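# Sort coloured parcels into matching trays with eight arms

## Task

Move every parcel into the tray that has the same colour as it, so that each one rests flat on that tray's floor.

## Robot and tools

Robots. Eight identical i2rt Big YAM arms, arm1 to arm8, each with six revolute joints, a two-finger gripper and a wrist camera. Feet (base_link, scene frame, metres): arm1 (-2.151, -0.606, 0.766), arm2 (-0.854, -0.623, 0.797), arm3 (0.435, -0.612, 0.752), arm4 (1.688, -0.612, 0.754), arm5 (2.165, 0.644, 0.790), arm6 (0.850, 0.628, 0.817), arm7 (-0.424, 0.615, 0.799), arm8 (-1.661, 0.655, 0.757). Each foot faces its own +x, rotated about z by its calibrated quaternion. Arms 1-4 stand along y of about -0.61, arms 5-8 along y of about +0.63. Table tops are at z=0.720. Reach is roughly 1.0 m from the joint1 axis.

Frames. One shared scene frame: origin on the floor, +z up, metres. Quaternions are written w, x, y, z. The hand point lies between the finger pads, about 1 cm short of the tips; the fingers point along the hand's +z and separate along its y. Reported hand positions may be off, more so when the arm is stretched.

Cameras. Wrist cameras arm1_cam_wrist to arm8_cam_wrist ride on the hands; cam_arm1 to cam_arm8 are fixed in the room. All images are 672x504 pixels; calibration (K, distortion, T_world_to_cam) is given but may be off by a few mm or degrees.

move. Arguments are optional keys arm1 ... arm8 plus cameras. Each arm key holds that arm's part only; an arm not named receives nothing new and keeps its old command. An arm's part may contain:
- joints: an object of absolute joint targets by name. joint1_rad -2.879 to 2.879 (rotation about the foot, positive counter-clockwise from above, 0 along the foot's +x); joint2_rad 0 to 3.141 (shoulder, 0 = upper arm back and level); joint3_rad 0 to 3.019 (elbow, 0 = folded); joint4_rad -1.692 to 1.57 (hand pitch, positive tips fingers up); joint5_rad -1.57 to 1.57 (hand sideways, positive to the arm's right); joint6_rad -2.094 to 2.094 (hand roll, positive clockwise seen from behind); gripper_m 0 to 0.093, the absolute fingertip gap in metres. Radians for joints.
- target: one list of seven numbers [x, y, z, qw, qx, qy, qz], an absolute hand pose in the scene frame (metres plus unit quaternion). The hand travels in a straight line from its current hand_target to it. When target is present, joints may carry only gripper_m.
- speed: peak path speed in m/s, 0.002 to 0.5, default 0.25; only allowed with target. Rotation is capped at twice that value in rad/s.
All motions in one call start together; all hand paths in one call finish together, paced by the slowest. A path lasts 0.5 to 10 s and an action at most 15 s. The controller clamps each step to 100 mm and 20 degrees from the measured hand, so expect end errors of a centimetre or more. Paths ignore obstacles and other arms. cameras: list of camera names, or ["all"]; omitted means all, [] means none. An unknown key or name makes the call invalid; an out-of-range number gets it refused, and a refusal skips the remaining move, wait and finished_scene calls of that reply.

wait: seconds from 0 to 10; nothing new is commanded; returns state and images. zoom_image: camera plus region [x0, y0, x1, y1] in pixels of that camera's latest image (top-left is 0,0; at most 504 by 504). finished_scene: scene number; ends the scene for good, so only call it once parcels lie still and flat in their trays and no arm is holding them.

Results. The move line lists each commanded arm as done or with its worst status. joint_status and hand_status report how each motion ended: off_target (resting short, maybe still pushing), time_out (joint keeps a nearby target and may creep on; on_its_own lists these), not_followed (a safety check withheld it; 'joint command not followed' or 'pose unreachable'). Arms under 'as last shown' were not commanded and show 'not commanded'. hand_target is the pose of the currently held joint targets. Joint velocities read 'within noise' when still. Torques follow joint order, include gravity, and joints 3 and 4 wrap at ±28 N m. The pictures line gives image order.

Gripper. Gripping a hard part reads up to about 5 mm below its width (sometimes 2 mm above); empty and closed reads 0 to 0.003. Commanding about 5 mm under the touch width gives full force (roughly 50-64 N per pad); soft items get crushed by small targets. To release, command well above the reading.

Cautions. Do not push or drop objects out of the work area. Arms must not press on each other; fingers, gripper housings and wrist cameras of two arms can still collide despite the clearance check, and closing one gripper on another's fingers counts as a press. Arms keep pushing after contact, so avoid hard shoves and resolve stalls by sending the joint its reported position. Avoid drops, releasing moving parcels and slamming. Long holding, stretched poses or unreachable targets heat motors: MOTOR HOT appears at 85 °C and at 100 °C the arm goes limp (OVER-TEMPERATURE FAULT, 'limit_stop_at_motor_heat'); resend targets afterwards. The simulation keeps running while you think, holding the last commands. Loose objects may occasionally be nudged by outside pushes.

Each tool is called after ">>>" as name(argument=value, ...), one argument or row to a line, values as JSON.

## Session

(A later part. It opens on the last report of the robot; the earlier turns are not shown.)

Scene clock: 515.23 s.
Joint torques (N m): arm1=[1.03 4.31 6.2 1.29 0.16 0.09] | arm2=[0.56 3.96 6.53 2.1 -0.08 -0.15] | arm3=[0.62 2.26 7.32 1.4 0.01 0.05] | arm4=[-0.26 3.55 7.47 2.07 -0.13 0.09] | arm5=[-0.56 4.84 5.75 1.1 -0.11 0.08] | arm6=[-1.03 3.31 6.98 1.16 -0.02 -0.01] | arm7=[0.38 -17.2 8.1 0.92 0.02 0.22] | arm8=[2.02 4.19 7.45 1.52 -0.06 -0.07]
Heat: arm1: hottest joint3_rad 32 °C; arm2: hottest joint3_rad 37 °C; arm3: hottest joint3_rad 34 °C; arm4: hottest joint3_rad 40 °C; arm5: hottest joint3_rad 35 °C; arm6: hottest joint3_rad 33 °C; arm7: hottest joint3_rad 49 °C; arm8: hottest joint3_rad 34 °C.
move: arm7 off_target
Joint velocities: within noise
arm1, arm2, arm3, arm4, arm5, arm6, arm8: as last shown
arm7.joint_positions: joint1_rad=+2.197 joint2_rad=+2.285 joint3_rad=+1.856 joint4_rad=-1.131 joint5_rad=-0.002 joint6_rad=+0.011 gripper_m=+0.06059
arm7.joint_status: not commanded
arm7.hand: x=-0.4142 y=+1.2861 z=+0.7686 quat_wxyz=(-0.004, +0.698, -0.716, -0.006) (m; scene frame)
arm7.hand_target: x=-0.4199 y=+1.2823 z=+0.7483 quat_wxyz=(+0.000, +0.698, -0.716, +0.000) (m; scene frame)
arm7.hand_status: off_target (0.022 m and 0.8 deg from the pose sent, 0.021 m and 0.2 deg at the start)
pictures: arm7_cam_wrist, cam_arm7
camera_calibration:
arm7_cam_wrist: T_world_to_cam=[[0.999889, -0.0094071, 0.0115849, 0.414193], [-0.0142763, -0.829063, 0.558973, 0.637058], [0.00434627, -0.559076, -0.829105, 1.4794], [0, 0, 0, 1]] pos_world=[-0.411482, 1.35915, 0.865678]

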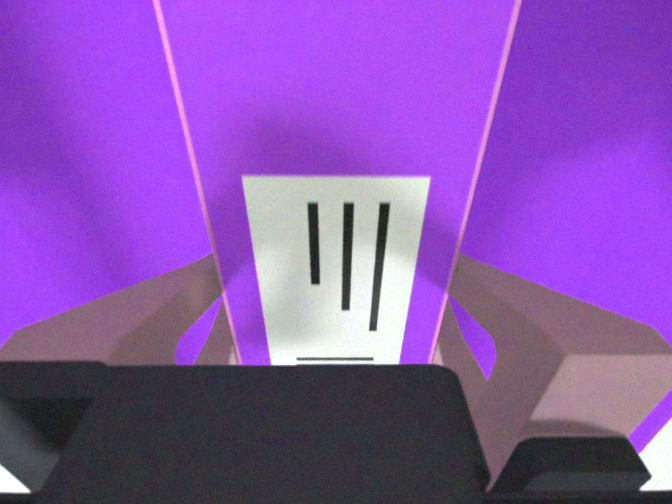

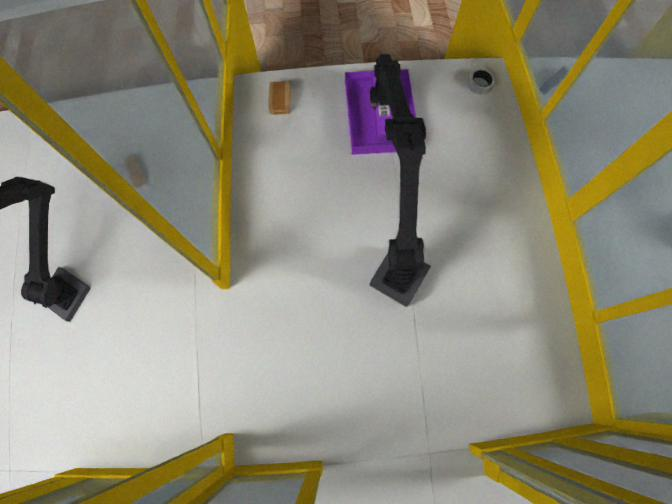

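>>> move(
  arm7={"joints":{"gripper_m":0.09}},
  cameras=["arm7_cam_wrist"],
)

>>> move(
  arm7={"target":[-0.418,1.283,0.90,0,-0.698,0.716,0],"speed":0.2},
  cameras=["arm7_cam_wrist"],
)

>>> move(
  arm7={"joints":{"joint2_rad":0.55,"joint3_rad":1.43,"joint4_rad":-1.5}},
  cameras=["cam_arm7","cam_arm1","cam_arm3","cam_arm4"],
)

>>> zoom_image(
  camera="cam_arm7",
  region=[320, 40, 450, 180],
)

Scene clock: 525.20 s.
Joint torques (N m): arm1=[1.38 4.37 6.24 1.28 0.19 0.09] | arm2=[0.56 3.96 6.53 2.11 -0.08 -0.15] | arm3=[0.73 2.49 7.32 1.39 0 0.05] | arm4=[-0.32 3.55 7.47 2.07 -0.13 0.09] | arm5=[-0.38 5.25 5.67 1.17 -0.07 0.05] | arm6=[-1.08 3.25 6.99 1.14 -0.02 -0.01] | arm7=[0.44 -17.44 8.18 0.61 0.02 0.2] | arm8=[2.08 4.37 7.43 1.54 -0.05 -0.07]
Heat: arm1: hottest joint3_rad 32 °C; arm2: hottest joint3_rad 37 °C; arm3: hottest joint3_rad 34 °C; arm4: hottest joint3_rad 40 °C; arm5: hottest joint3_rad 35 °C; arm6: hottest joint3_rad 33 °C; arm7: hottest joint3_rad 48 °C; arm8: hottest joint3_rad 34 °C.
move: arm7 done
Joint velocities: within noise
arm1, arm2, arm3, arm4: as last shown
arm5.joint_positions: joint1_rad=+1.579 joint2_rad=+0.545 joint3_rad=+1.426 joint4_rad=-1.489 joint5_rad=+0.000 joint6_rad=-0.258 gripper_m=+0.08988
arm5.joint_status: not commanded
arm5.hand: x=+2.1177 y=+0.4684 z=+1.3283 quat_wxyz=(+0.233, +0.627, +0.629, -0.397) (m; scene frame)
arm5.hand_target: x=+2.1181 y=+0.4684 z=+1.3268 quat_wxyz=(+0.232, +0.630, +0.629, -0.391) (m; scene frame)
arm5.hand_status: not commanded
arm6.joint_positions: joint1_rad=-1.165 joint2_rad=+0.555 joint3_rad=+1.428 joint4_rad=-1.493 joint5_rad=+0.001 joint6_rad=-0.225 gripper_m=+0.08988
arm6.joint_status: not commanded
arm6.hand: x=+0.8117 y=+0.4514 z=+1.3545 quat_wxyz=(-0.245, -0.625, -0.633, +0.386) (m; scene frame)
arm6.hand_target: x=+0.8114 y=+0.4547 z=+1.3549 quat_wxyz=(-0.245, -0.629, -0.629, +0.386) (m; scene frame)
arm6.hand_status: not commanded
arm7.joint_positions: joint1_rad=+2.197 joint2_rad=+2.286 joint3_rad=+1.856 joint4_rad=-1.120 joint5_rad=-0.002 joint6_rad=+0.011 gripper_m=+0.08984
arm7.joint_status: all done
arm7.hand: x=-0.4142 y=+1.2885 z=+0.7676 quat_wxyz=(-0.007, +0.698, -0.716, -0.009) (m; scene frame)
arm7.hand_target: x=-0.4199 y=+1.2823 z=+0.7484 quat_wxyz=(+0.000, +0.698, -0.716, +0.000) (m; scene frame)
arm7.hand_status: not commanded
arm8.joint_positions: joint1_rad=+0.296 joint2_rad=+0.550 joint3_rad=+1.434 joint4_rad=-1.507 joint5_rad=-0.001 joint6_rad=-0.303 gripper_m=+0.08992
arm8.joint_status: not commanded
arm8.hand: x=-1.7152 y=+0.4880 z=+1.2959 quat_wxyz=(-0.211, -0.631, -0.627, +0.405) (m; scene frame)
arm8.hand_target: x=-1.7156 y=+0.4862 z=+1.2954 quat_wxyz=(-0.210, -0.629, -0.628, +0.407) (m; scene frame)
arm8.hand_status: not commanded
pictures: arm7_cam_wrist
camera_calibration:
arm7_cam_wrist: T_world_to_cam=[[0.999884, -0.00995453, 0.0115583, 0.414878], [-0.0146781, -0.834121, 0.551387, 0.651774], [0.00415226, -0.551492, -0.83417, 1.47397], [0, 0, 0, 1]] pos_world=[-0.411383, 1.36067, 0.865363]

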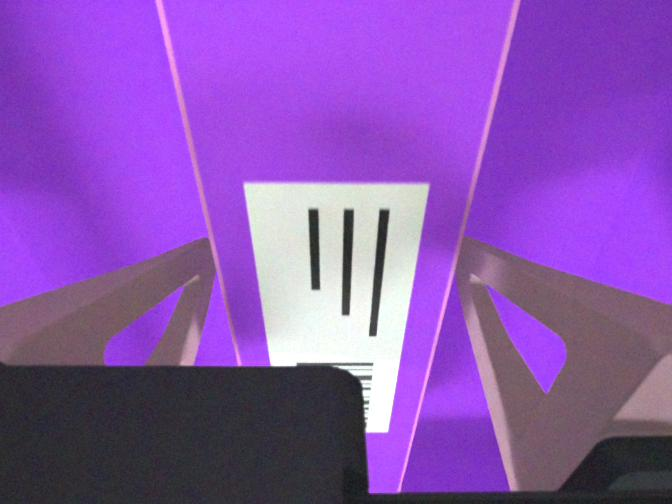

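Scene clock: 526.80 s.
Joint torques (N m): arm1=[1.14 4.31 6.27 1.31 0.18 0.08] | arm2=[0.56 3.9 6.53 2.11 -0.08 -0.15] | arm3=[0.62 2.32 7.36 1.37 0 0.05] | arm4=[-0.32 3.55 7.47 2.07 -0.13 0.09] | arm5=[-0.62 4.72 5.7 1.22 -0.06 0.06] | arm6=[-1.14 3.37 6.97 1.14 -0.02 -0.02] | arm7=[0.21 -18.02 14.79 -0.31 0.02 0.18] | arm8=[2.08 4.31 7.46 1.48 -0.06 -0.06]
Heat: arm1: hottest joint3_rad 32 °C; arm2: hottest joint3_rad 37 °C; arm3: hottest joint3_rad 34 °C; arm4: hottest joint3_rad 40 °C; arm5: hottest joint3_rad 35 °C; arm6: hottest joint3_rad 33 °C; arm7: hottest joint3_rad 49 °C; arm8: hottest joint3_rad 34 °C.
move: arm7 off_target
Joint velocities: within noise
arm1, arm2, arm3, arm4, arm5, arm6, arm8: as last shown
arm7.joint_positions: joint1_rad=+2.197 joint2_rad=+2.162 joint3_rad=+1.950 joint4_rad=-1.403 joint5_rad=-0.002 joint6_rad=+0.011 gripper_m=+0.08993
arm7.joint_status: not commanded
arm7.hand: x=-0.4144 y=+1.2665 z=+0.8821 quat_wxyz=(+0.015, +0.698, -0.716, +0.014) (m; scene frame)
arm7.hand_target: x=-0.4180 y=+1.2818 z=+0.9002 quat_wxyz=(+0.000, +0.698, -0.716, +0.000) (m; scene frame)
arm7.hand_status: off_target (0.025 m and 2.4 deg from the pose sent, 0.133 m and 1.3 deg at the start)
pictures: arm7_cam_wrist
camera_calibration:
arm7_cam_wrist: T_world_to_cam=[[0.999895, -0.00914911, 0.0112503, 0.412877], [-0.014086, -0.797068, 0.603725, 0.477529], [0.00344371, -0.60382, -0.797113, 1.59063], [0, 0, 0, 1]] pos_world=[-0.411584, 1.34485, 0.97497]

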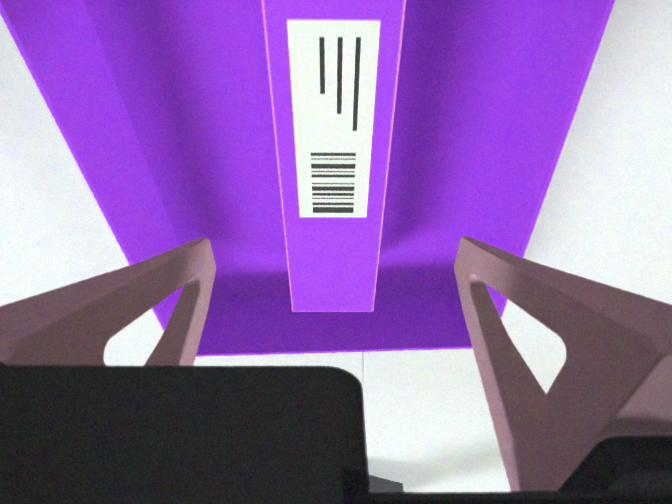

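Scene clock: 528.83 s.
Joint torques (N m): arm1=[0.97 4.37 6.2 1.25 0.17 0.09] | arm2=[0.56 3.9 6.53 2.11 -0.08 -0.15] | arm3=[0.67 2.26 7.35 1.4 0.01 0.06] | arm4=[-0.32 3.55 7.47 2.07 -0.13 0.09] | arm5=[-0.56 4.37 5.6 1.11 -0.07 0.02] | arm6=[-1.03 3.31 6.98 1.16 -0.02 -0.01] | arm7=[0.38 1.73 7.05 0.94 0.01 0.18] | arm8=[2.43 4.19 7.5 1.47 -0.06 -0.06]
Heat: arm1: hottest joint3_rad 32 °C; arm2: hottest joint3_rad 37 °C; arm3: hottest joint3_rad 34 °C; arm4: hottest joint3_rad 40 °C; arm5: hottest joint3_rad 35 °C; arm6: hottest joint3_rad 33 °C; arm7: hottest joint3_rad 48 °C; arm8: hottest joint3_rad 34 °C.
move: arm7 done
Joint velocities: within noise
arm1, arm2, arm3, arm4, arm5, arm6, arm8: as last shown
arm7.joint_positions: joint1_rad=+2.197 joint2_rad=+0.552 joint3_rad=+1.442 joint4_rad=-1.489 joint5_rad=-0.002 joint6_rad=+0.011 gripper_m=+0.08993
arm7.joint_status: all done
arm7.hand: x=-0.4208 y=+0.7919 z=+1.3445 quat_wxyz=(-0.331, +0.617, -0.633, -0.331) (m; scene frame)
arm7.hand_target: x=-0.4216 y=+0.7913 z=+1.3376 quat_wxyz=(-0.323, +0.620, -0.636, -0.326) (m; scene frame)
arm7.hand_status: not commanded
pictures: cam_arm1, cam_arm3, cam_arm4, cam_arm7

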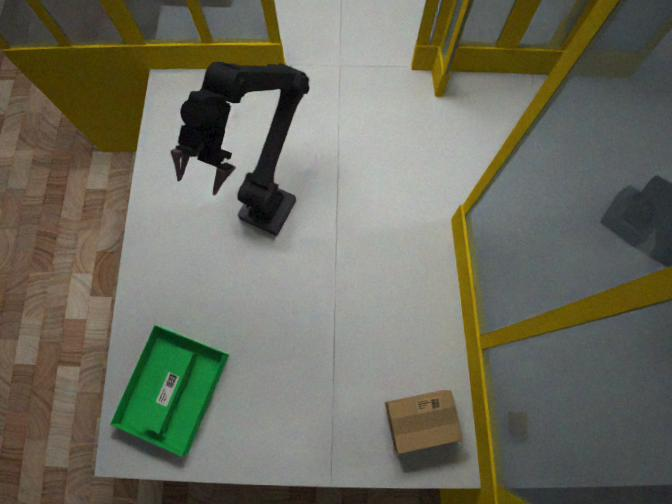

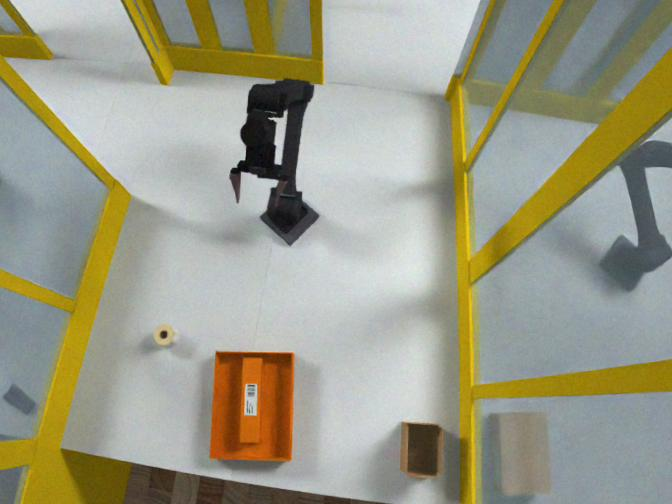

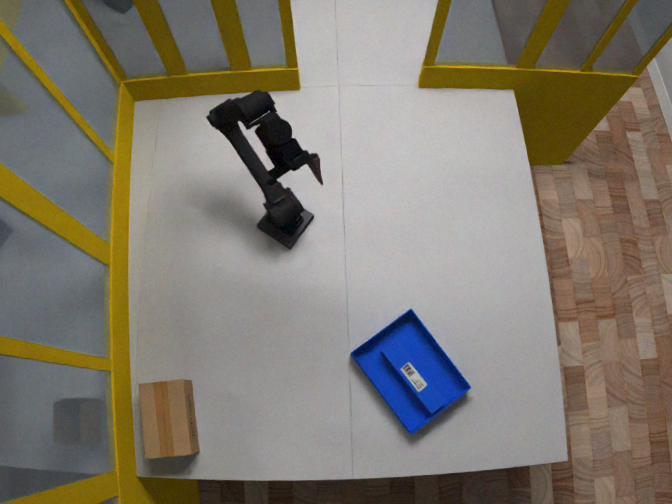

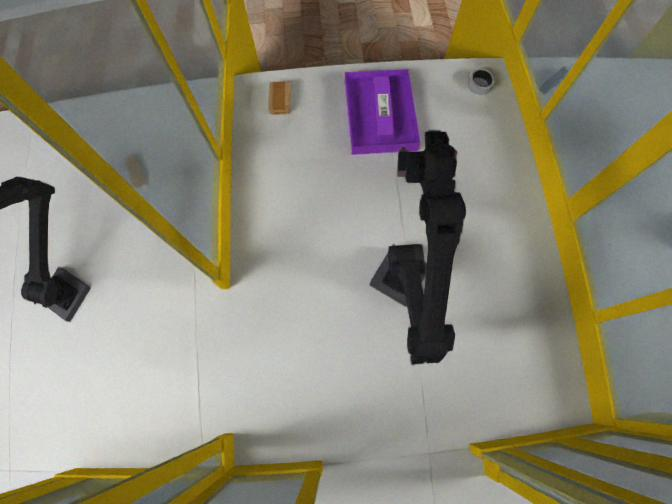

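Scaled by 3.600.

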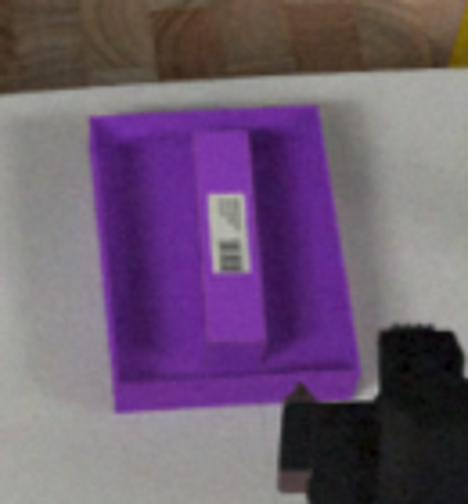

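>>> finished_scene(
  scene=2,
)

The scene is finished: the task was done.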